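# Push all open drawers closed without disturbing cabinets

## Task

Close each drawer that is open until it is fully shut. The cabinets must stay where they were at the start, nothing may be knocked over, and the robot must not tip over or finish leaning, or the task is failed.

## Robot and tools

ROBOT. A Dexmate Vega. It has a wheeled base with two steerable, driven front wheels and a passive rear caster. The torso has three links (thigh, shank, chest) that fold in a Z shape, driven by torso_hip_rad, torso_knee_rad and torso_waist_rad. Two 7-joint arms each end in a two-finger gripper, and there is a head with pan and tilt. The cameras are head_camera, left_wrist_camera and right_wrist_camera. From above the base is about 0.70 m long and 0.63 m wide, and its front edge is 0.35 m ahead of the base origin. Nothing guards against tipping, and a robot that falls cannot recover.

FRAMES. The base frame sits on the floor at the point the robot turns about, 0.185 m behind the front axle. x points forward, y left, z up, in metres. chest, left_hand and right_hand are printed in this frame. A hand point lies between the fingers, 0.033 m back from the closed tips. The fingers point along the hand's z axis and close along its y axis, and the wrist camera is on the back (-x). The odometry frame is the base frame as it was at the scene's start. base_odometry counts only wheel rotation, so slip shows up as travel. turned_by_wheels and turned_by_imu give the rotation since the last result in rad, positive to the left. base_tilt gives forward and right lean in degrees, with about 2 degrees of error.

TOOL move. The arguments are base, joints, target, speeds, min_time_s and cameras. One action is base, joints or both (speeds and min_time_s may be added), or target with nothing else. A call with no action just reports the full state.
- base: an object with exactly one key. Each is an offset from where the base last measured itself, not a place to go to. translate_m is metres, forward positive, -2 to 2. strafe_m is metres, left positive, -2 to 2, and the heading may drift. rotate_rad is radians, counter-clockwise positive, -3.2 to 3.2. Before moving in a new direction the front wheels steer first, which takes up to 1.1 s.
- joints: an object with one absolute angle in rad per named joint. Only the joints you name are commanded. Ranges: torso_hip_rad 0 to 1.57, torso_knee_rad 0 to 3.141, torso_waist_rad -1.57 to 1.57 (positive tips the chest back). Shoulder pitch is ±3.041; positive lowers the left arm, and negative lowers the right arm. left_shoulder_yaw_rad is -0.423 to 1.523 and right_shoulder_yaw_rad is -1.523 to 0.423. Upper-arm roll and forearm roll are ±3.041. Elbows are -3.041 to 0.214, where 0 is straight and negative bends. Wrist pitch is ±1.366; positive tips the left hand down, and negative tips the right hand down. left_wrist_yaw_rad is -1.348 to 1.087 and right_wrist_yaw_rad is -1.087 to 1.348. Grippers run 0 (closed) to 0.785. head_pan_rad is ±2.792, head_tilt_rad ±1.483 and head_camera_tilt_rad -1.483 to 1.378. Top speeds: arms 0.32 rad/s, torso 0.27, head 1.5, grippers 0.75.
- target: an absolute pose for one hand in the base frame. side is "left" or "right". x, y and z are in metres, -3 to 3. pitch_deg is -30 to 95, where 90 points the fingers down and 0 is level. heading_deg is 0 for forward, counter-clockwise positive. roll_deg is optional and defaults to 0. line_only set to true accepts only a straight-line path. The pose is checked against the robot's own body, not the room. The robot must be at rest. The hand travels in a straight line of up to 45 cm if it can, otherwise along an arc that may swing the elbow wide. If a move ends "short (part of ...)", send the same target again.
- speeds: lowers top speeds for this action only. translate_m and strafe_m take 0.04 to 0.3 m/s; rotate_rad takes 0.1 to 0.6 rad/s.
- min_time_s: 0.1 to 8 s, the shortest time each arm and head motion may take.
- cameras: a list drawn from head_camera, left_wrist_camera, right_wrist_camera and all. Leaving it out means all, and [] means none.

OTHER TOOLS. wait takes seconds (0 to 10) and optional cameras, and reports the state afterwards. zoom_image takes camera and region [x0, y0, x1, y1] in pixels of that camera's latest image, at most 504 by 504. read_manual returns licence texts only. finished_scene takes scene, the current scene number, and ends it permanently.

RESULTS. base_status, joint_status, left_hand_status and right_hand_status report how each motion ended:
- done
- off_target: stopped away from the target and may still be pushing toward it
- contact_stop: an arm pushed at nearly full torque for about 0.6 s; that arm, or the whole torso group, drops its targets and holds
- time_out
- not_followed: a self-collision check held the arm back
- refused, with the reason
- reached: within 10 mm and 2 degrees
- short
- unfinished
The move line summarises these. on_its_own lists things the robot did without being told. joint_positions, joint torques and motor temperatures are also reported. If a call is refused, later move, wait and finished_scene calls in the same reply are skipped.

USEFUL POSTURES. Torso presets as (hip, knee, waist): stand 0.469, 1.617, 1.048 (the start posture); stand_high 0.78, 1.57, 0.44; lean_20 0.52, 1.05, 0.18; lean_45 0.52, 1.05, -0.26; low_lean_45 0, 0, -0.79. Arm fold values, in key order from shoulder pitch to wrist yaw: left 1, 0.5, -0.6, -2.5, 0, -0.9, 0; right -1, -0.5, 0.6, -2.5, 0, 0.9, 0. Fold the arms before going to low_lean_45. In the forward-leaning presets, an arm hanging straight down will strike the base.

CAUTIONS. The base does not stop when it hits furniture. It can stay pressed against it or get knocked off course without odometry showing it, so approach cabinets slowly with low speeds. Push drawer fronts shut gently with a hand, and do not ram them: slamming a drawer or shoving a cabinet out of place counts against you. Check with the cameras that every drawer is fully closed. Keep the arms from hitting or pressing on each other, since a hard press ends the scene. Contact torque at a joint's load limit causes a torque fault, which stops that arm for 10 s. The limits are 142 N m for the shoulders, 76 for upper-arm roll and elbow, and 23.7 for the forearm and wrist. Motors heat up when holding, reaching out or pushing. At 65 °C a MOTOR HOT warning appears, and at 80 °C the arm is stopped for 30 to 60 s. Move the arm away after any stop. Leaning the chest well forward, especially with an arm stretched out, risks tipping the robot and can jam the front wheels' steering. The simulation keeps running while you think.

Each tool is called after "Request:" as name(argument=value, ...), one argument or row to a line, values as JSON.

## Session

Request:
move(
  joints={"head_camera_tilt_rad":0.4},
  cameras=["head_camera"],
)

Request:
move(
  joints={"head_pan_rad":1.2},
  cameras=["head_camera"],
)

Request:
move(
  joints={"head_pan_rad":2.5},
  cameras=["head_camera"],
)

Request:
move(
  joints={"head_pan_rad":-2.5},
  cameras=["head_camera"],
)

Request:
move(
  joints={"head_pan_rad":-1.2},
  cameras=["head_camera"],
)

Scene clock: 0.90 s.
Joint torques (N m): left_arm=[6.31 0.87 2.47 -7.23 0.43 -1.98 0.01] | right_arm=[-1.9 0.66 -0.63 -4.16 -0.09 2.37 0.08]
Motor temperatures (°C): left_arm=[27 30 30 30 34 38 35] | right_arm=[29 28 29 30 34 34 35]
move: done
base_odometry: x=+0.000 y=+0.000 heading=+0.000
turned_by_wheels: +0.000
turned_by_imu: +0.000
base_tilt: forward=+0.6 right=-0.1
joint_positions: torso_hip_rad=+0.469 torso_knee_rad=+1.617 torso_waist_rad=+1.048 left_shoulder_pitch_rad=+2.199 left_shoulder_yaw_rad=+0.001 left_upper_arm_roll_rad=-0.010 left_elbow_rad=-1.084 left_forearm_roll_rad=+0.015 left_wrist_pitch_rad=-0.506 left_wrist_yaw_rad=-0.016 left_gripper_rad=+0.005 right_shoulder_pitch_rad=-2.184 right_shoulder_yaw_rad=+0.007 right_upper_arm_roll_rad=+0.010 right_elbow_rad=-1.115 right_forearm_roll_rad=+0.008 right_wrist_pitch_rad=+0.481 right_wrist_yaw_rad=-0.008 right_gripper_rad=+0.005 head_pan_rad=+0.000 head_tilt_rad=+0.000 head_camera_tilt_rad=+0.400
joint_status: all done
chest: x=-0.0111 y=+0.0000 z=+1.4155 quat_wxyz=(+0.999, +0.000, +0.050, +0.000) (m; base frame)
left_hand: x=+0.1921 y=+0.2282 z=+0.6022 quat_wxyz=(+0.417, +0.009, +0.909, -0.003) pitch_deg=+40.7 heading_deg=-1.0 roll_deg=+0.2 back=up (m; base frame)
right_hand: x=+0.2143 y=-0.2374 z=+0.6092 quat_wxyz=(+0.427, +0.011, +0.904, -0.007) pitch_deg=+39.5 heading_deg=-1.6 roll_deg=-0.2 back=up (m; base frame)
pictures: head_camera
Images, in order (width x height): head_camera 896x560.

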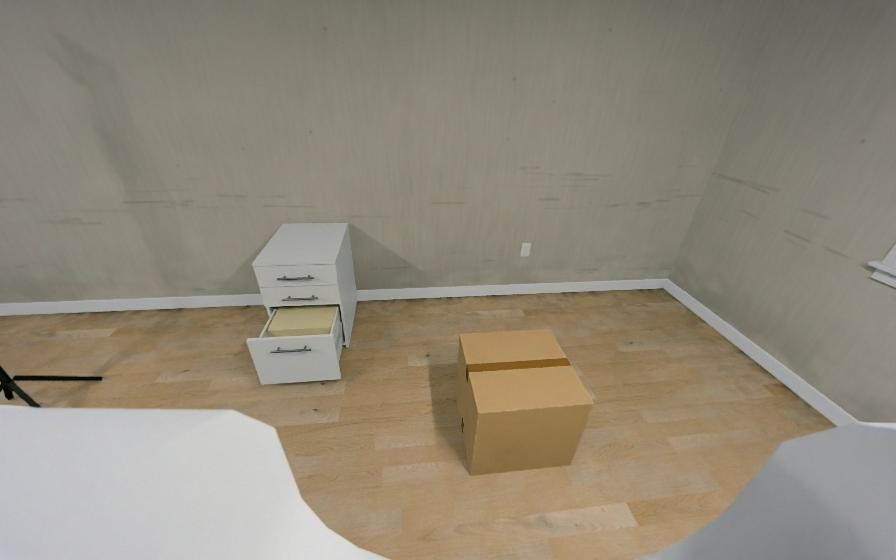

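Scene clock: 2.37 s.
Joint torques (N m): left_arm=[5.25 -2.58 -0.17 -5.74 0.02 -2.41 -0.09] | right_arm=[-2.64 -0.08 -0.53 -5.03 0.04 2.25 0.04]
move: done
base_odometry: x=+0.000 y=+0.000 heading=+0.000
turned_by_wheels: +0.000
turned_by_imu: +0.000
base_tilt: forward=+0.6 right=+0.0
joint_positions: torso_hip_rad=+0.469 torso_knee_rad=+1.617 torso_waist_rad=+1.048 left_shoulder_pitch_rad=+2.199 left_shoulder_yaw_rad=+0.001 left_upper_arm_roll_rad=-0.010 left_elbow_rad=-1.084 left_forearm_roll_rad=+0.015 left_wrist_pitch_rad=-0.506 left_wrist_yaw_rad=-0.016 left_gripper_rad=+0.005 right_shoulder_pitch_rad=-2.184 right_shoulder_yaw_rad=+0.007 right_upper_arm_roll_rad=+0.010 right_elbow_rad=-1.115 right_forearm_roll_rad=+0.008 right_wrist_pitch_rad=+0.481 right_wrist_yaw_rad=-0.008 right_gripper_rad=+0.005 head_pan_rad=+1.200 head_tilt_rad=+0.000 head_camera_tilt_rad=+0.400
joint_status: all done
chest: x=-0.0111 y=+0.0000 z=+1.4155 quat_wxyz=(+0.999, +0.000, +0.050, +0.000) (m; base frame)
left_hand: x=+0.1921 y=+0.2282 z=+0.6022 quat_wxyz=(+0.417, +0.009, +0.909, -0.003) pitch_deg=+40.7 heading_deg=-1.0 roll_deg=+0.2 back=up (m; base frame)
right_hand: x=+0.2143 y=-0.2374 z=+0.6092 quat_wxyz=(+0.427, +0.011, +0.904, -0.007) pitch_deg=+39.5 heading_deg=-1.6 roll_deg=-0.2 back=up (m; base frame)
pictures: head_camera

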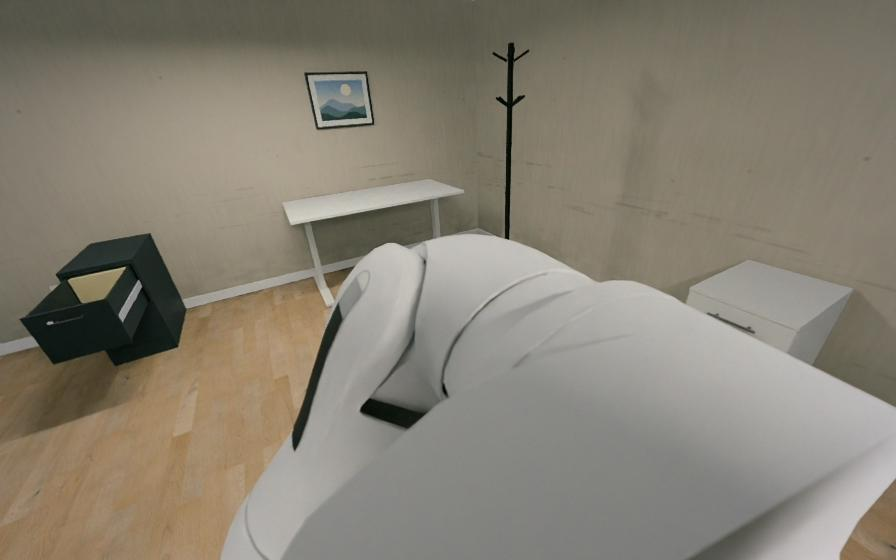

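Scene clock: 3.90 s.
Joint torques (N m): left_arm=[5.72 -0.74 1.37 -6.8 0.08 -1.15 0] | right_arm=[-3.36 0.42 -0.59 -4.49 -0.01 1.81 -0.03]
move: done
base_odometry: x=+0.000 y=+0.000 heading=+0.000
turned_by_wheels: +0.000
turned_by_imu: +0.000
base_tilt: forward=+0.7 right=-0.1
joint_positions: torso_hip_rad=+0.469 torso_knee_rad=+1.617 torso_waist_rad=+1.048 left_shoulder_pitch_rad=+2.199 left_shoulder_yaw_rad=+0.001 left_upper_arm_roll_rad=-0.010 left_elbow_rad=-1.084 left_forearm_roll_rad=+0.015 left_wrist_pitch_rad=-0.506 left_wrist_yaw_rad=-0.016 left_gripper_rad=+0.005 right_shoulder_pitch_rad=-2.184 right_shoulder_yaw_rad=+0.007 right_upper_arm_roll_rad=+0.010 right_elbow_rad=-1.115 right_forearm_roll_rad=+0.008 right_wrist_pitch_rad=+0.481 right_wrist_yaw_rad=-0.008 right_gripper_rad=+0.005 head_pan_rad=+2.500 head_tilt_rad=+0.000 head_camera_tilt_rad=+0.400
joint_status: all done
chest: x=-0.0111 y=+0.0000 z=+1.4155 quat_wxyz=(+0.999, +0.000, +0.050, +0.000) (m; base frame)
left_hand: x=+0.1921 y=+0.2282 z=+0.6022 quat_wxyz=(+0.417, +0.009, +0.909, -0.003) pitch_deg=+40.7 heading_deg=-1.0 roll_deg=+0.2 back=up (m; base frame)
right_hand: x=+0.2143 y=-0.2374 z=+0.6092 quat_wxyz=(+0.427, +0.011, +0.904, -0.007) pitch_deg=+39.5 heading_deg=-1.6 roll_deg=-0.2 back=up (m; base frame)
pictures: head_camera

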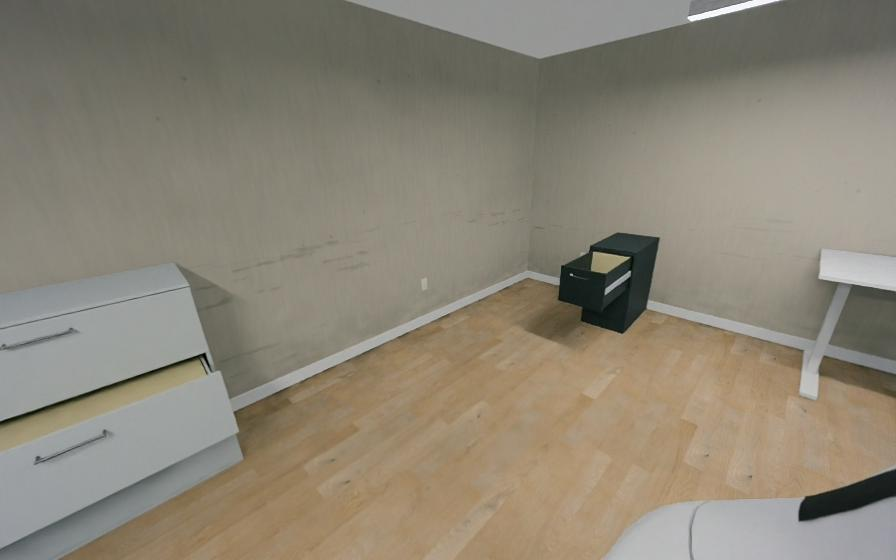

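Scene clock: 7.90 s.
Joint torques (N m): left_arm=[6.93 -2.54 0.29 -5.53 0.08 -2.92 0.22] | right_arm=[-1.8 1.1 -0.43 -5.25 -0.05 2.02 -0.04]
move: done
base_odometry: x=+0.000 y=+0.000 heading=+0.000
turned_by_wheels: +0.000
turned_by_imu: +0.001
base_tilt: forward=+0.6 right=+0.0
joint_positions: torso_hip_rad=+0.469 torso_knee_rad=+1.617 torso_waist_rad=+1.048 left_shoulder_pitch_rad=+2.199 left_shoulder_yaw_rad=+0.001 left_upper_arm_roll_rad=-0.010 left_elbow_rad=-1.084 left_forearm_roll_rad=+0.015 left_wrist_pitch_rad=-0.506 left_wrist_yaw_rad=-0.016 left_gripper_rad=+0.005 right_shoulder_pitch_rad=-2.184 right_shoulder_yaw_rad=+0.007 right_upper_arm_roll_rad=+0.010 right_elbow_rad=-1.115 right_forearm_roll_rad=+0.008 right_wrist_pitch_rad=+0.481 right_wrist_yaw_rad=-0.008 right_gripper_rad=+0.005 head_pan_rad=-2.500 head_tilt_rad=+0.000 head_camera_tilt_rad=+0.400
joint_status: all done
chest: x=-0.0111 y=+0.0000 z=+1.4155 quat_wxyz=(+0.999, +0.000, +0.050, +0.000) (m; base frame)
left_hand: x=+0.1921 y=+0.2282 z=+0.6022 quat_wxyz=(+0.417, +0.009, +0.909, -0.003) pitch_deg=+40.7 heading_deg=-1.0 roll_deg=+0.2 back=up (m; base frame)
right_hand: x=+0.2143 y=-0.2374 z=+0.6092 quat_wxyz=(+0.427, +0.011, +0.904, -0.007) pitch_deg=+39.5 heading_deg=-1.6 roll_deg=-0.2 back=up (m; base frame)
pictures: head_camera

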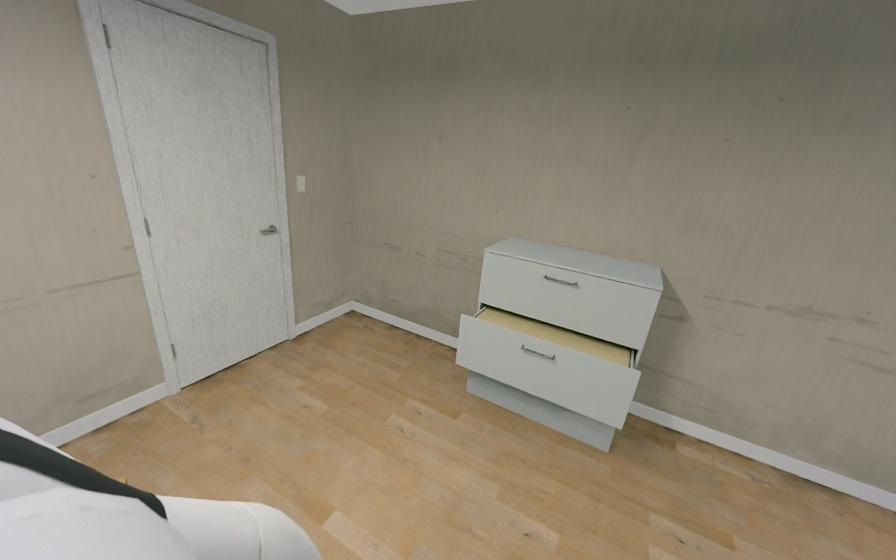

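Scene clock: 9.43 s.
Joint torques (N m): left_arm=[5.3 -0.78 -1.88 -6.71 0.51 -2.49 -0.37] | right_arm=[-2.73 0.18 -0.8 -4.56 -0.13 1.99 0.18]
move: done
base_odometry: x=+0.000 y=+0.000 heading=+0.000
turned_by_wheels: +0.000
turned_by_imu: +0.000
base_tilt: forward=+0.6 right=-0.1
joint_positions: torso_hip_rad=+0.469 torso_knee_rad=+1.617 torso_waist_rad=+1.048 left_shoulder_pitch_rad=+2.199 left_shoulder_yaw_rad=+0.001 left_upper_arm_roll_rad=-0.010 left_elbow_rad=-1.084 left_forearm_roll_rad=+0.015 left_wrist_pitch_rad=-0.506 left_wrist_yaw_rad=-0.016 left_gripper_rad=+0.005 right_shoulder_pitch_rad=-2.184 right_shoulder_yaw_rad=+0.007 right_upper_arm_roll_rad=+0.010 right_elbow_rad=-1.115 right_forearm_roll_rad=+0.008 right_wrist_pitch_rad=+0.481 right_wrist_yaw_rad=-0.008 right_gripper_rad=+0.005 head_pan_rad=-1.200 head_tilt_rad=+0.000 head_camera_tilt_rad=+0.400
joint_status: all done
chest: x=-0.0111 y=+0.0000 z=+1.4155 quat_wxyz=(+0.999, +0.000, +0.050, +0.000) (m; base frame)
left_hand: x=+0.1921 y=+0.2282 z=+0.6022 quat_wxyz=(+0.417, +0.009, +0.909, -0.003) pitch_deg=+40.7 heading_deg=-1.0 roll_deg=+0.2 back=up (m; base frame)
right_hand: x=+0.2143 y=-0.2374 z=+0.6092 quat_wxyz=(+0.427, +0.011, +0.904, -0.007) pitch_deg=+39.5 heading_deg=-1.6 roll_deg=-0.2 back=up (m; base frame)
pictures: head_camera

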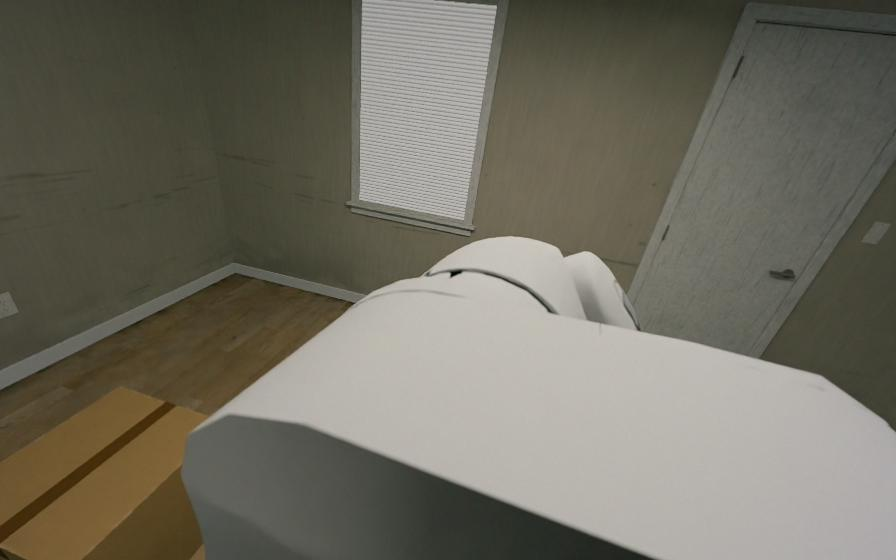

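Request:
move(
  base={"rotate_rad":0.78},
  joints={"right_shoulder_pitch_rad":-1,"right_shoulder_yaw_rad":-0.5,"right_upper_arm_roll_rad":0.6,"right_elbow_rad":-2.5,"right_forearm_roll_rad":0,"right_wrist_pitch_rad":0.9,"right_wrist_yaw_rad":0,"head_pan_rad":0,"head_camera_tilt_rad":0.5},
  cameras=[],
)

Request:
move(
  base={"translate_m":0.77},
  cameras=[],
)

Request:
move(
  base={"rotate_rad":-0.65},
  cameras=[],
)

Request:
move(
  target={"side":"left","x":0.62,"y":0.12,"z":1.2,"pitch_deg":10,"heading_deg":0},
  cameras=["head_camera"],
)

Scene clock: 46.23 s.
Joint torques (N m): left_arm=[5.26 1.28 0.55 -5.71 0.07 -2.74 0.3] | right_arm=[13.98 -8.23 4.54 -1.34 -0.03 -2.09 0.23]
move: done
base_odometry: x=+0.000 y=-0.001 heading=+0.781
turned_by_wheels: +0.781
turned_by_imu: +0.767
base_tilt: forward=+0.7 right=-0.1
base_status: done
joint_positions: torso_hip_rad=+0.469 torso_knee_rad=+1.617 torso_waist_rad=+1.048 left_shoulder_pitch_rad=+2.199 left_shoulder_yaw_rad=+0.001 left_upper_arm_roll_rad=-0.010 left_elbow_rad=-1.084 left_forearm_roll_rad=+0.015 left_wrist_pitch_rad=-0.506 left_wrist_yaw_rad=-0.016 left_gripper_rad=+0.005 right_shoulder_pitch_rad=-1.006 right_shoulder_yaw_rad=-0.497 right_upper_arm_roll_rad=+0.597 right_elbow_rad=-2.494 right_forearm_roll_rad=+0.000 right_wrist_pitch_rad=+0.898 right_wrist_yaw_rad=+0.000 right_gripper_rad=+0.005 head_pan_rad=+0.000 head_tilt_rad=+0.000 head_camera_tilt_rad=+0.500
joint_status: all done
chest: x=-0.0111 y=+0.0000 z=+1.4155 quat_wxyz=(+0.999, +0.000, +0.050, +0.000) (m; base frame)
left_hand: x=+0.1921 y=+0.2282 z=+0.6022 quat_wxyz=(+0.417, +0.009, +0.909, -0.003) pitch_deg=+40.7 heading_deg=-1.0 roll_deg=+0.2 back=up (m; base frame)
right_hand: x=-0.0192 y=-0.1563 z=+1.7194 quat_wxyz=(+0.843, -0.203, -0.392, -0.308) pitch_deg=-37.6 heading_deg=+132.5 roll_deg=+7.3 back=down (m; base frame)
pictures: none

Scene clock: 50.73 s.
Joint torques (N m): left_arm=[3.69 0.76 1.29 -5.6 -0.4 -2.29 0.11] | right_arm=[14.64 -7.18 4.04 -1.39 0.04 -1.56 0]
move: done
base_odometry: x=+0.545 y=+0.543 heading=+0.781
turned_by_wheels: +0.000
turned_by_imu: +0.001
base_tilt: forward=+0.7 right=-0.1
base_status: done
joint_positions: torso_hip_rad=+0.469 torso_knee_rad=+1.617 torso_waist_rad=+1.048 left_shoulder_pitch_rad=+2.199 left_shoulder_yaw_rad=+0.001 left_upper_arm_roll_rad=-0.010 left_elbow_rad=-1.084 left_forearm_roll_rad=+0.015 left_wrist_pitch_rad=-0.506 left_wrist_yaw_rad=-0.016 left_gripper_rad=+0.005 right_shoulder_pitch_rad=-1.000 right_shoulder_yaw_rad=-0.500 right_upper_arm_roll_rad=+0.600 right_elbow_rad=-2.500 right_forearm_roll_rad=+0.000 right_wrist_pitch_rad=+0.900 right_wrist_yaw_rad=+0.000 right_gripper_rad=+0.005 head_pan_rad=+0.000 head_tilt_rad=+0.000 head_camera_tilt_rad=+0.500
chest: x=-0.0111 y=+0.0000 z=+1.4155 quat_wxyz=(+0.999, +0.000, +0.050, +0.000) (m; base frame)
left_hand: x=+0.1921 y=+0.2282 z=+0.6022 quat_wxyz=(+0.417, +0.009, +0.909, -0.003) pitch_deg=+40.7 heading_deg=-1.0 roll_deg=+0.2 back=up (m; base frame)
right_hand: x=-0.0238 y=-0.1534 z=+1.7167 quat_wxyz=(+0.839, -0.205, -0.398, -0.310) pitch_deg=-36.8 heading_deg=+132.5 roll_deg=+7.0 back=down (m; base frame)
pictures: none

Scene clock: 53.37 s.
Joint torques (N m): left_arm=[5.6 -2.89 2.32 -5.89 0.06 -1.57 -0.22] | right_arm=[13.81 -7.03 4.07 -2.18 0.09 -1.09 0.02]
move: done
base_odometry: x=+0.546 y=+0.544 heading=+0.131
turned_by_wheels: -0.651
turned_by_imu: -0.636
base_tilt: forward=+0.6 right=-0.1
base_status: done
joint_positions: torso_hip_rad=+0.469 torso_knee_rad=+1.617 torso_waist_rad=+1.048 left_shoulder_pitch_rad=+2.199 left_shoulder_yaw_rad=+0.001 left_upper_arm_roll_rad=-0.010 left_elbow_rad=-1.084 left_forearm_roll_rad=+0.015 left_wrist_pitch_rad=-0.506 left_wrist_yaw_rad=-0.016 left_gripper_rad=+0.005 right_shoulder_pitch_rad=-1.000 right_shoulder_yaw_rad=-0.500 right_upper_arm_roll_rad=+0.600 right_elbow_rad=-2.500 right_forearm_roll_rad=+0.000 right_wrist_pitch_rad=+0.900 right_wrist_yaw_rad=+0.000 right_gripper_rad=+0.005 head_pan_rad=+0.000 head_tilt_rad=+0.000 head_camera_tilt_rad=+0.500
chest: x=-0.0111 y=+0.0000 z=+1.4155 quat_wxyz=(+0.999, +0.000, +0.050, +0.000) (m; base frame)
left_hand: x=+0.1921 y=+0.2282 z=+0.6022 quat_wxyz=(+0.417, +0.009, +0.909, -0.003) pitch_deg=+40.7 heading_deg=-1.0 roll_deg=+0.2 back=up (m; base frame)
right_hand: x=-0.0238 y=-0.1534 z=+1.7167 quat_wxyz=(+0.839, -0.205, -0.398, -0.310) pitch_deg=-36.8 heading_deg=+132.5 roll_deg=+7.0 back=down (m; base frame)
pictures: none

Scene clock: 59.57 s.
Joint torques (N m): left_arm=[-15.26 4.92 -4.89 -11.84 0.78 -0.91 0.86] | right_arm=[13.9 -6.12 3.95 -1.05 0.01 -1.69 0.08]
move: done
base_odometry: x=+0.546 y=+0.544 heading=+0.131
turned_by_wheels: +0.000
turned_by_imu: +0.001
base_tilt: forward=+0.7 right=-0.1
joint_positions: torso_hip_rad=+0.469 torso_knee_rad=+1.617 torso_waist_rad=+1.048 left_shoulder_pitch_rad=+1.301 left_shoulder_yaw_rad=+0.611 left_upper_arm_roll_rad=+0.516 left_elbow_rad=-2.443 left_forearm_roll_rad=-0.934 left_wrist_pitch_rad=+0.651 left_wrist_yaw_rad=+1.082 left_gripper_rad=+0.005 right_shoulder_pitch_rad=-1.000 right_shoulder_yaw_rad=-0.500 right_upper_arm_roll_rad=+0.600 right_elbow_rad=-2.500 right_forearm_roll_rad=+0.000 right_wrist_pitch_rad=+0.900 right_wrist_yaw_rad=+0.000 right_gripper_rad=+0.005 head_pan_rad=+0.000 head_tilt_rad=+0.000 head_camera_tilt_rad=+0.500
chest: x=-0.0111 y=+0.0000 z=+1.4155 quat_wxyz=(+0.999, +0.000, +0.050, +0.000) (m; base frame)
left_hand: x=+0.6211 y=+0.1213 z=+1.1977 quat_wxyz=(+0.642, -0.002, +0.767, -0.001) pitch_deg=+10.1 heading_deg=+0.1 roll_deg=-0.2 back=up (m; base frame)
left_hand_status: reached (checked arc [a long move], planned for 4.6 s): 3 mm and 0.3 deg off.
right_hand: x=-0.0238 y=-0.1534 z=+1.7167 quat_wxyz=(+0.839, -0.205, -0.398, -0.310) pitch_deg=-36.8 heading_deg=+132.5 roll_deg=+7.0 back=down (m; base frame)
pictures: head_camera

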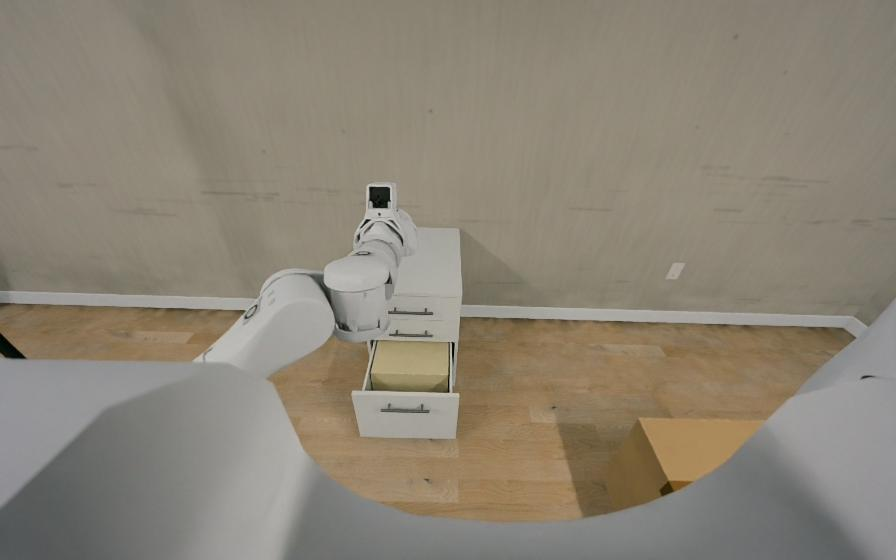

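Request:
move(
  joints={"torso_hip_rad":0.1,"torso_knee_rad":0.6,"torso_waist_rad":-0.25},
  cameras=["head_camera"],
)

Request:
move(
  target={"side":"left","x":0.6,"y":0.16,"z":0.28,"pitch_deg":30,"heading_deg":0},
  cameras=["head_camera","left_wrist_camera"],
)

Scene clock: 72.73 s.
Joint torques (N m): left_arm=[-4.09 0.54 -1.93 -12.69 0.57 -1.09 0.41] | right_arm=[11.64 -7.83 6.51 -4.44 1.26 -1.57 -1.09]
move: done
base_odometry: x=+0.546 y=+0.544 heading=+0.131
turned_by_wheels: +0.000
turned_by_imu: +0.001
base_tilt: forward=+0.7 right=-0.1
joint_positions: torso_hip_rad=+0.100 torso_knee_rad=+0.600 torso_waist_rad=-0.250 left_shoulder_pitch_rad=+1.297 left_shoulder_yaw_rad=+0.614 left_upper_arm_roll_rad=+0.518 left_elbow_rad=-2.449 left_forearm_roll_rad=-0.938 left_wrist_pitch_rad=+0.656 left_wrist_yaw_rad=+1.087 left_gripper_rad=+0.005 right_shoulder_pitch_rad=-1.000 right_shoulder_yaw_rad=-0.500 right_upper_arm_roll_rad=+0.600 right_elbow_rad=-2.500 right_forearm_roll_rad=+0.000 right_wrist_pitch_rad=+0.900 right_wrist_yaw_rad=+0.000 right_gripper_rad=+0.005 head_pan_rad=+0.000 head_tilt_rad=+0.000 head_camera_tilt_rad=+0.500
joint_status: all done
chest: x=+0.1006 y=+0.0000 z=+1.0711 quat_wxyz=(+0.930, +0.000, +0.366, +0.000) (m; base frame)
left_hand: x=+0.4725 y=+0.1199 z=+0.5175 quat_wxyz=(+0.364, +0.000, +0.931, +0.000) pitch_deg=+47.3 heading_deg=+0.0 roll_deg=+0.0 back=up (m; base frame)
right_hand: x=+0.2728 y=-0.1534 z=+1.3186 quat_wxyz=(+0.922, -0.293, -0.109, -0.228) pitch_deg=-53.6 heading_deg=+96.6 roll_deg=+55.6 back=down (m; base frame)
pictures: head_camera

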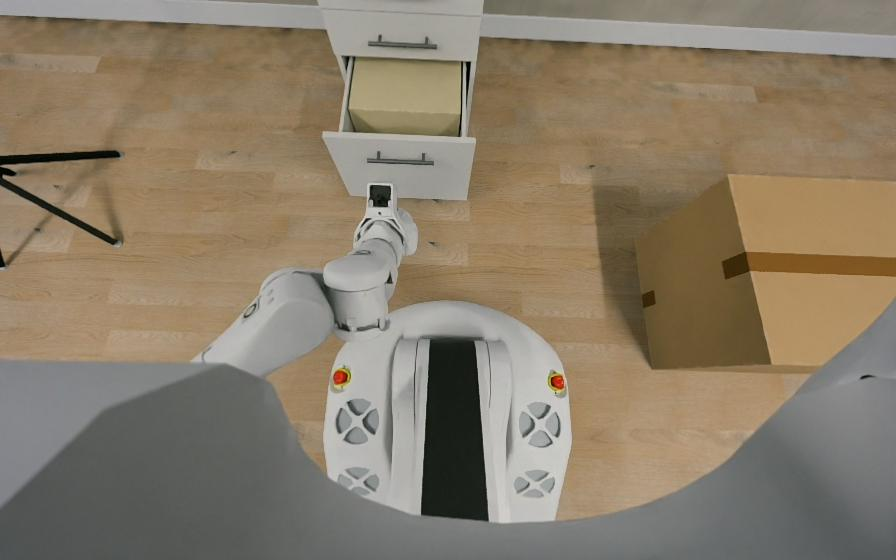

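Scene clock: 73.03 s.
Joint torques (N m): left_arm=[-5.03 3.81 -1.32 -12.14 -0.1 -0.82 0.75] | right_arm=[11.27 -8.15 6.66 -3.99 1.22 -1.48 -1.07]
move: refused
base_odometry: x=+0.546 y=+0.544 heading=+0.131
turned_by_wheels: +0.000
turned_by_imu: +0.000
base_tilt: forward=+0.6 right=-0.1
joint_positions: torso_hip_rad=+0.100 torso_knee_rad=+0.600 torso_waist_rad=-0.250 left_shoulder_pitch_rad=+1.297 left_shoulder_yaw_rad=+0.614 left_upper_arm_roll_rad=+0.518 left_elbow_rad=-2.449 left_forearm_roll_rad=-0.938 left_wrist_pitch_rad=+0.656 left_wrist_yaw_rad=+1.087 left_gripper_rad=+0.005 right_shoulder_pitch_rad=-1.000 right_shoulder_yaw_rad=-0.500 right_upper_arm_roll_rad=+0.600 right_elbow_rad=-2.500 right_forearm_roll_rad=+0.000 right_wrist_pitch_rad=+0.900 right_wrist_yaw_rad=+0.000 right_gripper_rad=+0.005 head_pan_rad=+0.000 head_tilt_rad=+0.000 head_camera_tilt_rad=+0.500
chest: x=+0.1006 y=+0.0000 z=+1.0711 quat_wxyz=(+0.930, +0.000, +0.366, +0.000) (m; base frame)
left_hand: x=+0.4725 y=+0.1199 z=+0.5175 quat_wxyz=(+0.364, +0.000, +0.931, +0.000) pitch_deg=+47.3 heading_deg=+0.0 roll_deg=+0.0 back=up (m; base frame)
left_hand_status: refused: no posture of the arm gets there (out of reach): the closest leaves the hand 1.0 cm and 0 deg from the pose. Nothing moved.
right_hand: x=+0.2728 y=-0.1534 z=+1.3186 quat_wxyz=(+0.922, -0.293, -0.109, -0.228) pitch_deg=-53.6 heading_deg=+96.6 roll_deg=+55.6 back=down (m; base frame)
pictures: head_camera, left_wrist_camera
Images, in order (width x height): head_camera 896x560, left_wrist_camera 672x420.

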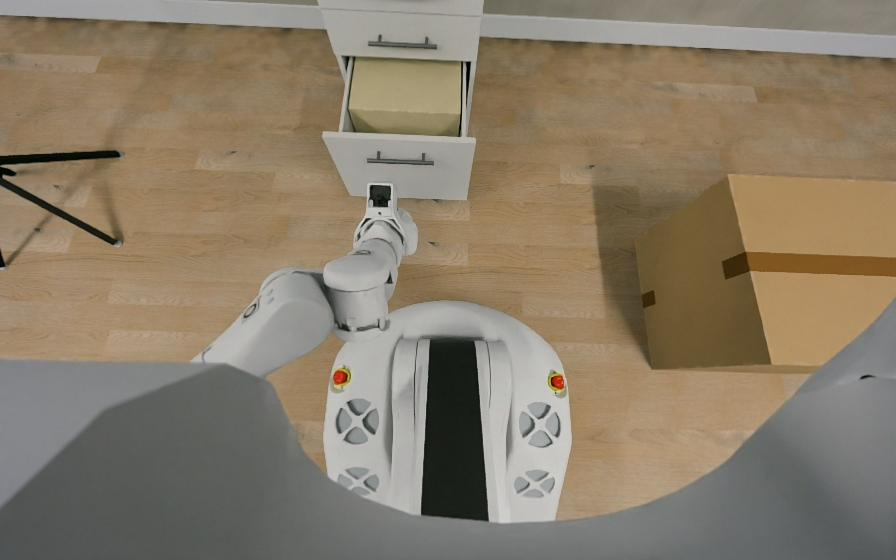

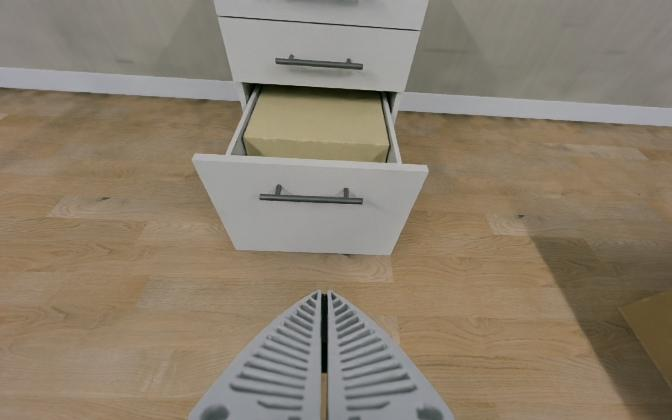

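Request:
move(
  target={"side":"left","x":0.56,"y":0.13,"z":0.28,"pitch_deg":35,"heading_deg":0},
  cameras=["head_camera","left_wrist_camera"],
)

Scene clock: 79.60 s.
Joint torques (N m): left_arm=[-3.33 3.09 -0.36 -13.85 0.21 -1.32 0.37] | right_arm=[11.55 -7.37 6.9 -4.32 1.24 -1.6 -0.97]
move: refused
base_odometry: x=+0.546 y=+0.544 heading=+0.131
turned_by_wheels: +0.000
turned_by_imu: +0.001
base_tilt: forward=+0.7 right=+0.0
joint_positions: torso_hip_rad=+0.100 torso_knee_rad=+0.600 torso_waist_rad=-0.250 left_shoulder_pitch_rad=+1.297 left_shoulder_yaw_rad=+0.614 left_upper_arm_roll_rad=+0.518 left_elbow_rad=-2.449 left_forearm_roll_rad=-0.938 left_wrist_pitch_rad=+0.656 left_wrist_yaw_rad=+1.087 left_gripper_rad=+0.005 right_shoulder_pitch_rad=-1.000 right_shoulder_yaw_rad=-0.500 right_upper_arm_roll_rad=+0.600 right_elbow_rad=-2.500 right_forearm_roll_rad=+0.000 right_wrist_pitch_rad=+0.900 right_wrist_yaw_rad=+0.000 right_gripper_rad=+0.005 head_pan_rad=+0.000 head_tilt_rad=+0.000 head_camera_tilt_rad=+0.500
chest: x=+0.1006 y=+0.0000 z=+1.0711 quat_wxyz=(+0.930, +0.000, +0.366, +0.000) (m; base frame)
left_hand: x=+0.4725 y=+0.1199 z=+0.5175 quat_wxyz=(+0.364, +0.000, +0.931, +0.000) pitch_deg=+47.3 heading_deg=+0.0 roll_deg=+0.0 back=up (m; base frame)
left_hand_status: refused: the best posture that gets there brings the left wrist into the torso, as the model's coarse spheres have them (needs 2.6 cm clear). Nothing moved.
right_hand: x=+0.2728 y=-0.1534 z=+1.3186 quat_wxyz=(+0.922, -0.293, -0.109, -0.228) pitch_deg=-53.6 heading_deg=+96.6 roll_deg=+55.6 back=down (m; base frame)
pictures: head_camera, left_wrist_camera

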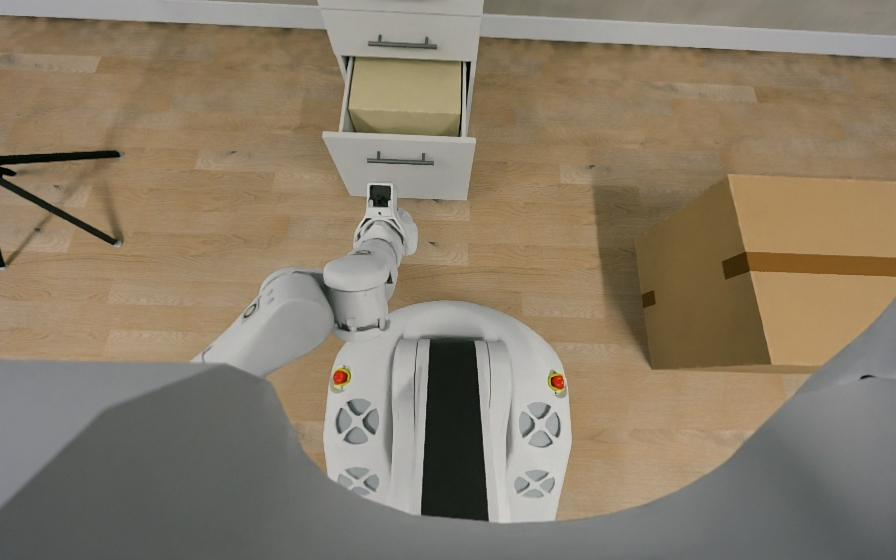

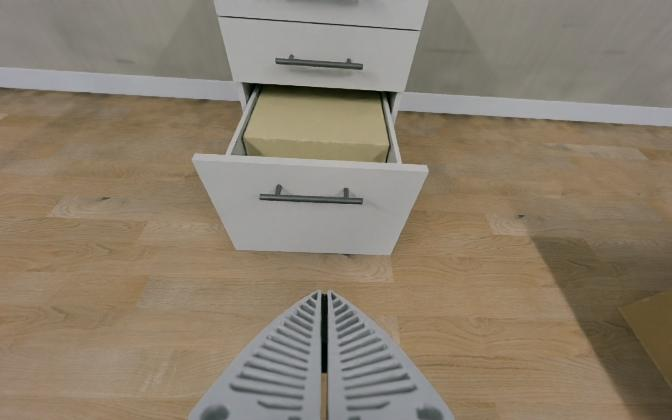

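Request:
move(
  target={"side":"left","x":0.58,"y":0.17,"z":0.285,"pitch_deg":32,"heading_deg":0},
  cameras=["head_camera","left_wrist_camera"],
)

Scene clock: 82.70 s.
Joint torques (N m): left_arm=[-3.85 3.11 -1.1 -10.94 -0.54 -1.65 0.75] | right_arm=[11.77 -7.44 6.48 -4.5 1.23 -1.95 -0.95]
move: refused
base_odometry: x=+0.546 y=+0.544 heading=+0.131
turned_by_wheels: +0.000
turned_by_imu: +0.001
base_tilt: forward=+0.7 right=-0.1
joint_positions: torso_hip_rad=+0.100 torso_knee_rad=+0.600 torso_waist_rad=-0.250 left_shoulder_pitch_rad=+1.297 left_shoulder_yaw_rad=+0.614 left_upper_arm_roll_rad=+0.518 left_elbow_rad=-2.449 left_forearm_roll_rad=-0.938 left_wrist_pitch_rad=+0.656 left_wrist_yaw_rad=+1.087 left_gripper_rad=+0.005 right_shoulder_pitch_rad=-1.000 right_shoulder_yaw_rad=-0.500 right_upper_arm_roll_rad=+0.600 right_elbow_rad=-2.500 right_forearm_roll_rad=+0.000 right_wrist_pitch_rad=+0.900 right_wrist_yaw_rad=+0.000 right_gripper_rad=+0.005 head_pan_rad=+0.000 head_tilt_rad=+0.000 head_camera_tilt_rad=+0.500
chest: x=+0.1006 y=+0.0000 z=+1.0711 quat_wxyz=(+0.930, +0.000, +0.366, +0.000) (m; base frame)
left_hand: x=+0.4725 y=+0.1199 z=+0.5175 quat_wxyz=(+0.364, +0.000, +0.931, +0.000) pitch_deg=+47.3 heading_deg=+0.0 roll_deg=+0.0 back=up (m; base frame)
left_hand_status: refused: the best posture that gets there brings the left wrist within 1.6 cm of the torso (limit 2.6). Nothing moved.
right_hand: x=+0.2728 y=-0.1534 z=+1.3186 quat_wxyz=(+0.922, -0.293, -0.109, -0.228) pitch_deg=-53.6 heading_deg=+96.6 roll_deg=+55.6 back=down (m; base frame)
pictures: head_camera, left_wrist_camera

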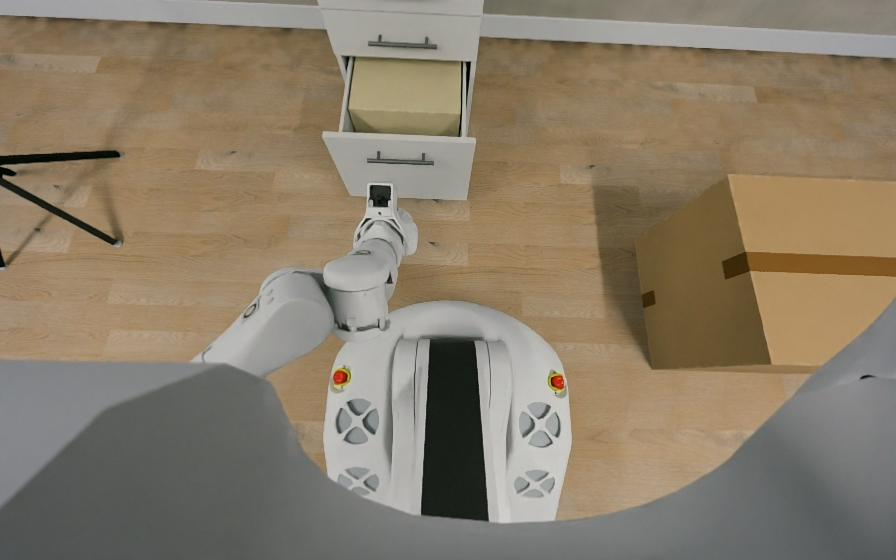

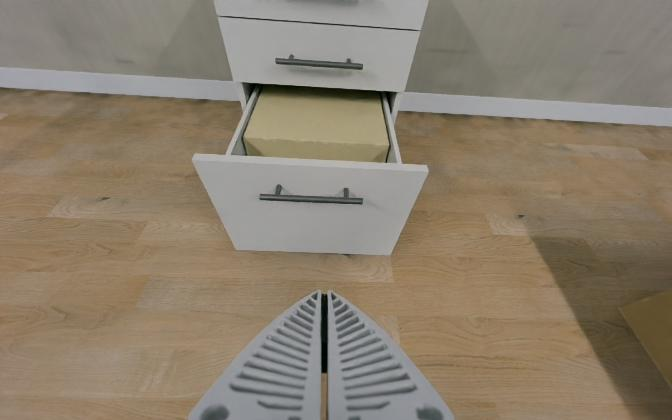

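Request:
move(
  target={"side":"left","x":0.58,"y":0.20,"z":0.29,"pitch_deg":32,"heading_deg":-10},
  cameras=["head_camera","left_wrist_camera"],
)

Scene clock: 95.70 s.
Joint torques (N m): left_arm=[-9.9 -3.24 -1.35 -5.76 0.44 -2.49 -0.7] | right_arm=[10.07 -6.82 6.49 -5.1 1.3 -1.62 -1.06]
move: done
base_odometry: x=+0.546 y=+0.544 heading=+0.131
turned_by_wheels: +0.000
turned_by_imu: +0.002
base_tilt: forward=+0.7 right=-0.1
joint_positions: torso_hip_rad=+0.100 torso_knee_rad=+0.600 torso_waist_rad=-0.250 left_shoulder_pitch_rad=+0.898 left_shoulder_yaw_rad=+0.360 left_upper_arm_roll_rad=+0.681 left_elbow_rad=-0.817 left_forearm_roll_rad=-0.540 left_wrist_pitch_rad=-0.450 left_wrist_yaw_rad=+0.110 left_gripper_rad=+0.005 right_shoulder_pitch_rad=-1.000 right_shoulder_yaw_rad=-0.500 right_upper_arm_roll_rad=+0.600 right_elbow_rad=-2.500 right_forearm_roll_rad=+0.000 right_wrist_pitch_rad=+0.900 right_wrist_yaw_rad=+0.000 right_gripper_rad=+0.005 head_pan_rad=+0.000 head_tilt_rad=+0.000 head_camera_tilt_rad=+0.500
chest: x=+0.1006 y=+0.0000 z=+1.0711 quat_wxyz=(+0.930, +0.000, +0.366, +0.000) (m; base frame)
left_hand: x=+0.5797 y=+0.2002 z=+0.2900 quat_wxyz=(+0.483, +0.076, +0.872, -0.042) pitch_deg=+32.1 heading_deg=-9.9 roll_deg=+0.0 back=up (m; base frame)
left_hand_status: reached (straight line, planned for 5.6 s): 0 mm and 0.1 deg off.
right_hand: x=+0.2728 y=-0.1534 z=+1.3186 quat_wxyz=(+0.922, -0.293, -0.109, -0.228) pitch_deg=-53.6 heading_deg=+96.6 roll_deg=+55.6 back=down (m; base frame)
pictures: head_camera, left_wrist_camera

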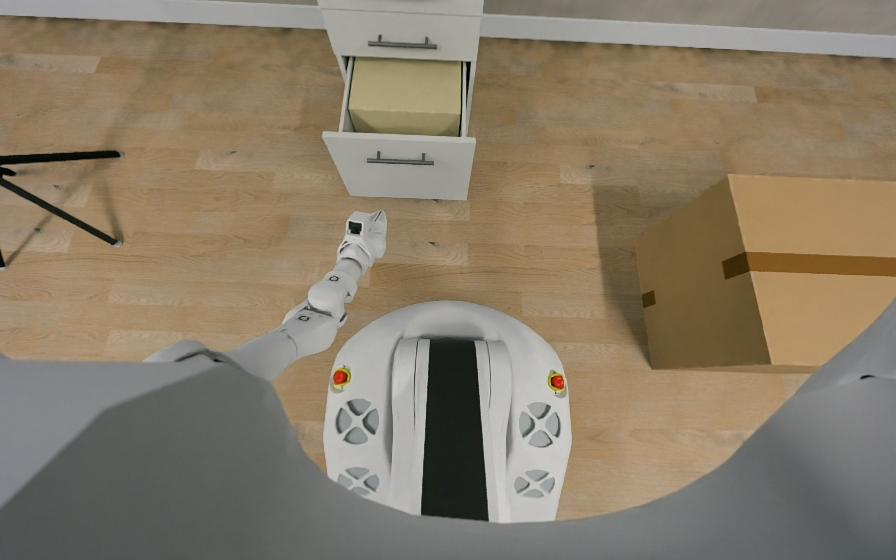

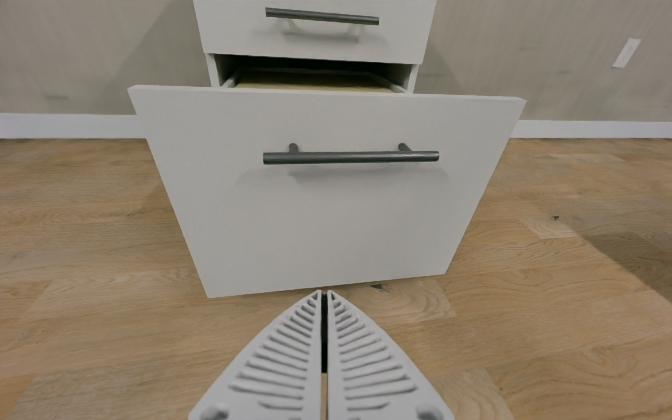

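Request:
move(
  target={"side":"left","x":0.575,"y":0.20,"z":0.25,"pitch_deg":34,"heading_deg":-10},
  cameras=["left_wrist_camera"],
)

Scene clock: 100.03 s.
Joint torques (N m): left_arm=[-7.57 2.45 1.05 -6.23 -0.17 -2.97 -0.55] | right_arm=[10.9 -8.23 6.66 -4.9 1.18 -0.57 -1.01]
move: refused
base_odometry: x=+0.546 y=+0.544 heading=+0.131
turned_by_wheels: +0.000
turned_by_imu: +0.001
base_tilt: forward=+0.7 right=-0.1
joint_positions: torso_hip_rad=+0.100 torso_knee_rad=+0.600 torso_waist_rad=-0.250 left_shoulder_pitch_rad=+0.896 left_shoulder_yaw_rad=+0.358 left_upper_arm_roll_rad=+0.682 left_elbow_rad=-0.811 left_forearm_roll_rad=-0.540 left_wrist_pitch_rad=-0.453 left_wrist_yaw_rad=+0.108 left_gripper_rad=+0.005 right_shoulder_pitch_rad=-1.000 right_shoulder_yaw_rad=-0.500 right_upper_arm_roll_rad=+0.600 right_elbow_rad=-2.500 right_forearm_roll_rad=+0.000 right_wrist_pitch_rad=+0.900 right_wrist_yaw_rad=+0.000 right_gripper_rad=+0.005 head_pan_rad=+0.000 head_tilt_rad=+0.000 head_camera_tilt_rad=+0.500
chest: x=+0.1006 y=+0.0000 z=+1.0711 quat_wxyz=(+0.930, +0.000, +0.366, +0.000) (m; base frame)
left_hand: x=+0.5798 y=+0.2002 z=+0.2898 quat_wxyz=(+0.483, +0.076, +0.871, -0.042) pitch_deg=+32.0 heading_deg=-10.0 roll_deg=+0.0 back=up (m; base frame)
left_hand_status: refused: no posture of the arm gets there (left_forearm_roll_rad at its limit): the closest leaves the hand 1.1 cm and 1 deg from the pose. Nothing moved.
right_hand: x=+0.2728 y=-0.1534 z=+1.3186 quat_wxyz=(+0.922, -0.293, -0.109, -0.228) pitch_deg=-53.6 heading_deg=+96.6 roll_deg=+55.6 back=down (m; base frame)
pictures: left_wrist_camera

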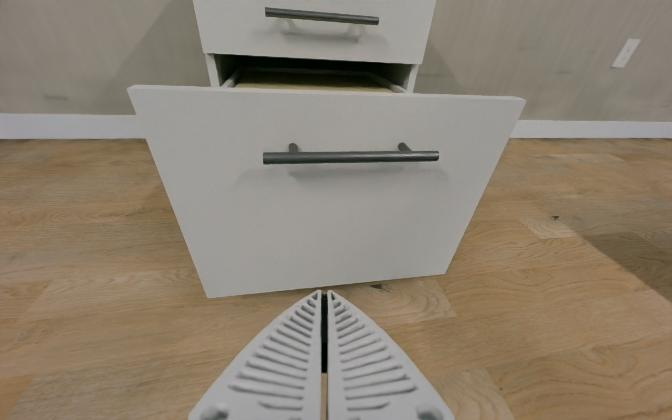

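Request:
move(
  joints={"torso_hip_rad":0.05,"torso_knee_rad":0.5,"torso_waist_rad":-0.3},
  cameras=[],
)

Request:
move(
  base={"translate_m":0.12},
  speeds={"translate_m":0.1},
  cameras=["head_camera","left_wrist_camera"],
)

Scene clock: 107.53 s.
Joint torques (N m): left_arm=[-9.64 1.02 -1.32 -5.68 -0.31 -2.34 -0.34] | right_arm=[11.47 -7.99 6.77 -5.14 1.19 -1.25 -1.02]
move: done
base_odometry: x=+0.546 y=+0.544 heading=+0.131
turned_by_wheels: +0.000
turned_by_imu: +0.001
base_tilt: forward=+0.7 right=+0.0
joint_positions: torso_hip_rad=+0.050 torso_knee_rad=+0.500 torso_waist_rad=-0.300 left_shoulder_pitch_rad=+0.896 left_shoulder_yaw_rad=+0.358 left_upper_arm_roll_rad=+0.682 left_elbow_rad=-0.811 left_forearm_roll_rad=-0.540 left_wrist_pitch_rad=-0.453 left_wrist_yaw_rad=+0.108 left_gripper_rad=+0.005 right_shoulder_pitch_rad=-1.000 right_shoulder_yaw_rad=-0.500 right_upper_arm_roll_rad=+0.600 right_elbow_rad=-2.500 right_forearm_roll_rad=+0.000 right_wrist_pitch_rad=+0.900 right_wrist_yaw_rad=+0.000 right_gripper_rad=+0.005 head_pan_rad=+0.000 head_tilt_rad=+0.000 head_camera_tilt_rad=+0.500
joint_status: all done
chest: x=+0.0926 y=+0.0000 z=+1.0358 quat_wxyz=(+0.930, +0.000, +0.366, +0.000) (m; base frame)
left_hand: x=+0.5717 y=+0.2002 z=+0.2545 quat_wxyz=(+0.483, +0.076, +0.871, -0.042) pitch_deg=+32.0 heading_deg=-10.0 roll_deg=+0.0 back=up (m; base frame)
right_hand: x=+0.2647 y=-0.1534 z=+1.2833 quat_wxyz=(+0.922, -0.293, -0.109, -0.228) pitch_deg=-53.6 heading_deg=+96.6 roll_deg=+55.6 back=down (m; base frame)
pictures: none

Scene clock: 109.77 s.
Joint torques (N m): left_arm=[-7.01 2.06 0.03 -6.3 -0.01 -2.1 -0.32] | right_arm=[11.1 -7.45 6.73 -4.45 1.36 -1.32 -1.13]
move: done
base_odometry: x=+0.665 y=+0.560 heading=+0.130
turned_by_wheels: +0.000
turned_by_imu: +0.000
base_tilt: forward=+0.7 right=-0.1
base_status: done
joint_positions: torso_hip_rad=+0.050 torso_knee_rad=+0.500 torso_waist_rad=-0.300 left_shoulder_pitch_rad=+0.896 left_shoulder_yaw_rad=+0.358 left_upper_arm_roll_rad=+0.682 left_elbow_rad=-0.811 left_forearm_roll_rad=-0.540 left_wrist_pitch_rad=-0.453 left_wrist_yaw_rad=+0.108 left_gripper_rad=+0.005 right_shoulder_pitch_rad=-1.000 right_shoulder_yaw_rad=-0.500 right_upper_arm_roll_rad=+0.600 right_elbow_rad=-2.500 right_forearm_roll_rad=+0.000 right_wrist_pitch_rad=+0.900 right_wrist_yaw_rad=+0.000 right_gripper_rad=+0.005 head_pan_rad=+0.000 head_tilt_rad=+0.000 head_camera_tilt_rad=+0.500
chest: x=+0.0926 y=+0.0000 z=+1.0358 quat_wxyz=(+0.930, +0.000, +0.366, +0.000) (m; base frame)
left_hand: x=+0.5717 y=+0.2002 z=+0.2544 quat_wxyz=(+0.483, +0.076, +0.871, -0.042) pitch_deg=+32.0 heading_deg=-10.0 roll_deg=+0.0 back=up (m; base frame)
right_hand: x=+0.2648 y=-0.1534 z=+1.2833 quat_wxyz=(+0.922, -0.293, -0.109, -0.228) pitch_deg=-53.6 heading_deg=+96.6 roll_deg=+55.6 back=down (m; base frame)
pictures: head_camera, left_wrist_camera

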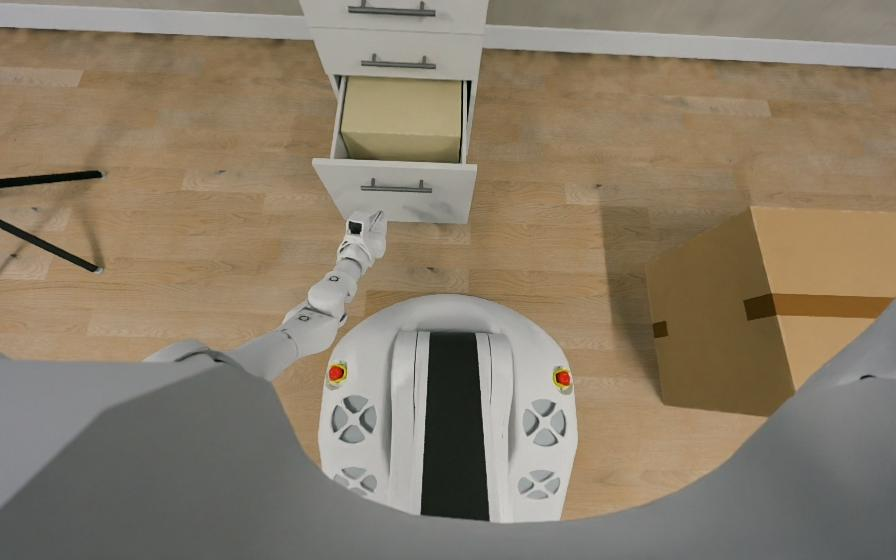

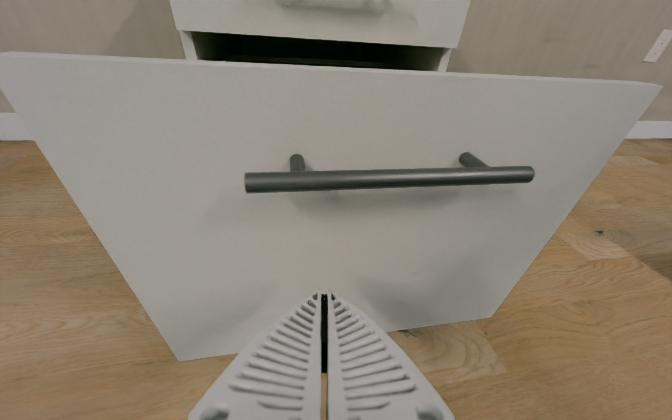

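Request:
move(
  base={"translate_m":0.25},
  speeds={"translate_m":0.1},
  cameras=["head_camera","left_wrist_camera"],
)

Scene clock: 116.43 s.
Joint torques (N m): left_arm=[-8.38 -0.89 -3.43 -7.81 -0.3 -2.91 -0.16] | right_arm=[11.53 -7.69 6.63 -5.45 1.38 -0.99 -1.15]
move: done
base_odometry: x=+0.912 y=+0.593 heading=+0.130
turned_by_wheels: +0.000
turned_by_imu: +0.001
base_tilt: forward=+0.7 right=+0.0
base_status: done
joint_positions: torso_hip_rad=+0.050 torso_knee_rad=+0.500 torso_waist_rad=-0.300 left_shoulder_pitch_rad=+0.896 left_shoulder_yaw_rad=+0.358 left_upper_arm_roll_rad=+0.682 left_elbow_rad=-0.811 left_forearm_roll_rad=-0.540 left_wrist_pitch_rad=-0.453 left_wrist_yaw_rad=+0.107 left_gripper_rad=+0.005 right_shoulder_pitch_rad=-1.000 right_shoulder_yaw_rad=-0.500 right_upper_arm_roll_rad=+0.600 right_elbow_rad=-2.500 right_forearm_roll_rad=+0.000 right_wrist_pitch_rad=+0.900 right_wrist_yaw_rad=+0.000 right_gripper_rad=+0.005 head_pan_rad=+0.000 head_tilt_rad=+0.000 head_camera_tilt_rad=+0.500
chest: x=+0.0926 y=+0.0000 z=+1.0358 quat_wxyz=(+0.930, +0.000, +0.366, +0.000) (m; base frame)
left_hand: x=+0.5716 y=+0.2001 z=+0.2543 quat_wxyz=(+0.483, +0.076, +0.871, -0.042) pitch_deg=+32.0 heading_deg=-10.0 roll_deg=+0.0 back=up (m; base frame)
right_hand: x=+0.2648 y=-0.1534 z=+1.2833 quat_wxyz=(+0.922, -0.293, -0.109, -0.228) pitch_deg=-53.6 heading_deg=+96.6 roll_deg=+55.6 back=down (m; base frame)
pictures: head_camera, left_wrist_camera

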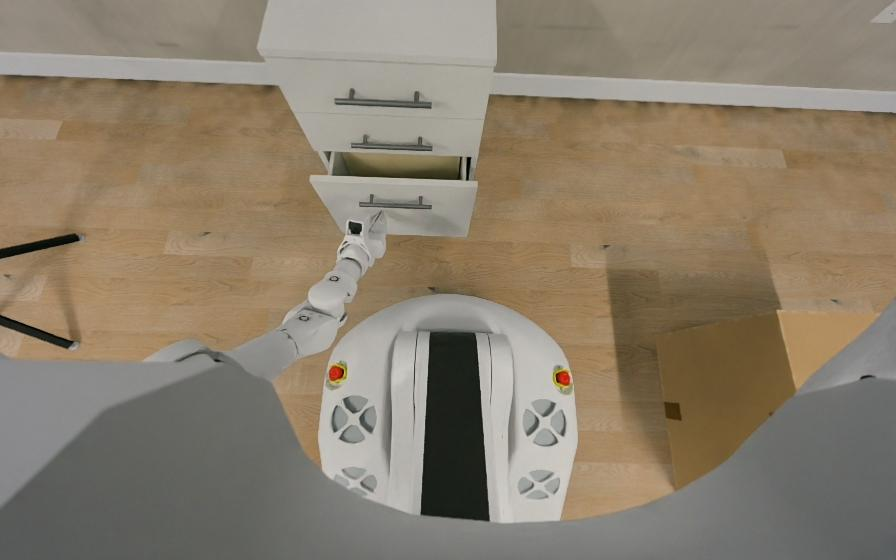

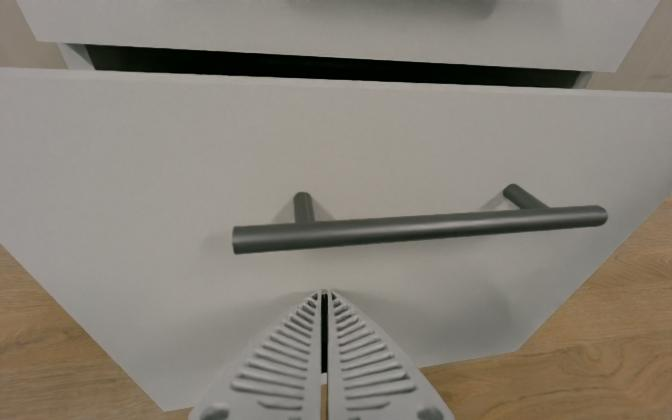

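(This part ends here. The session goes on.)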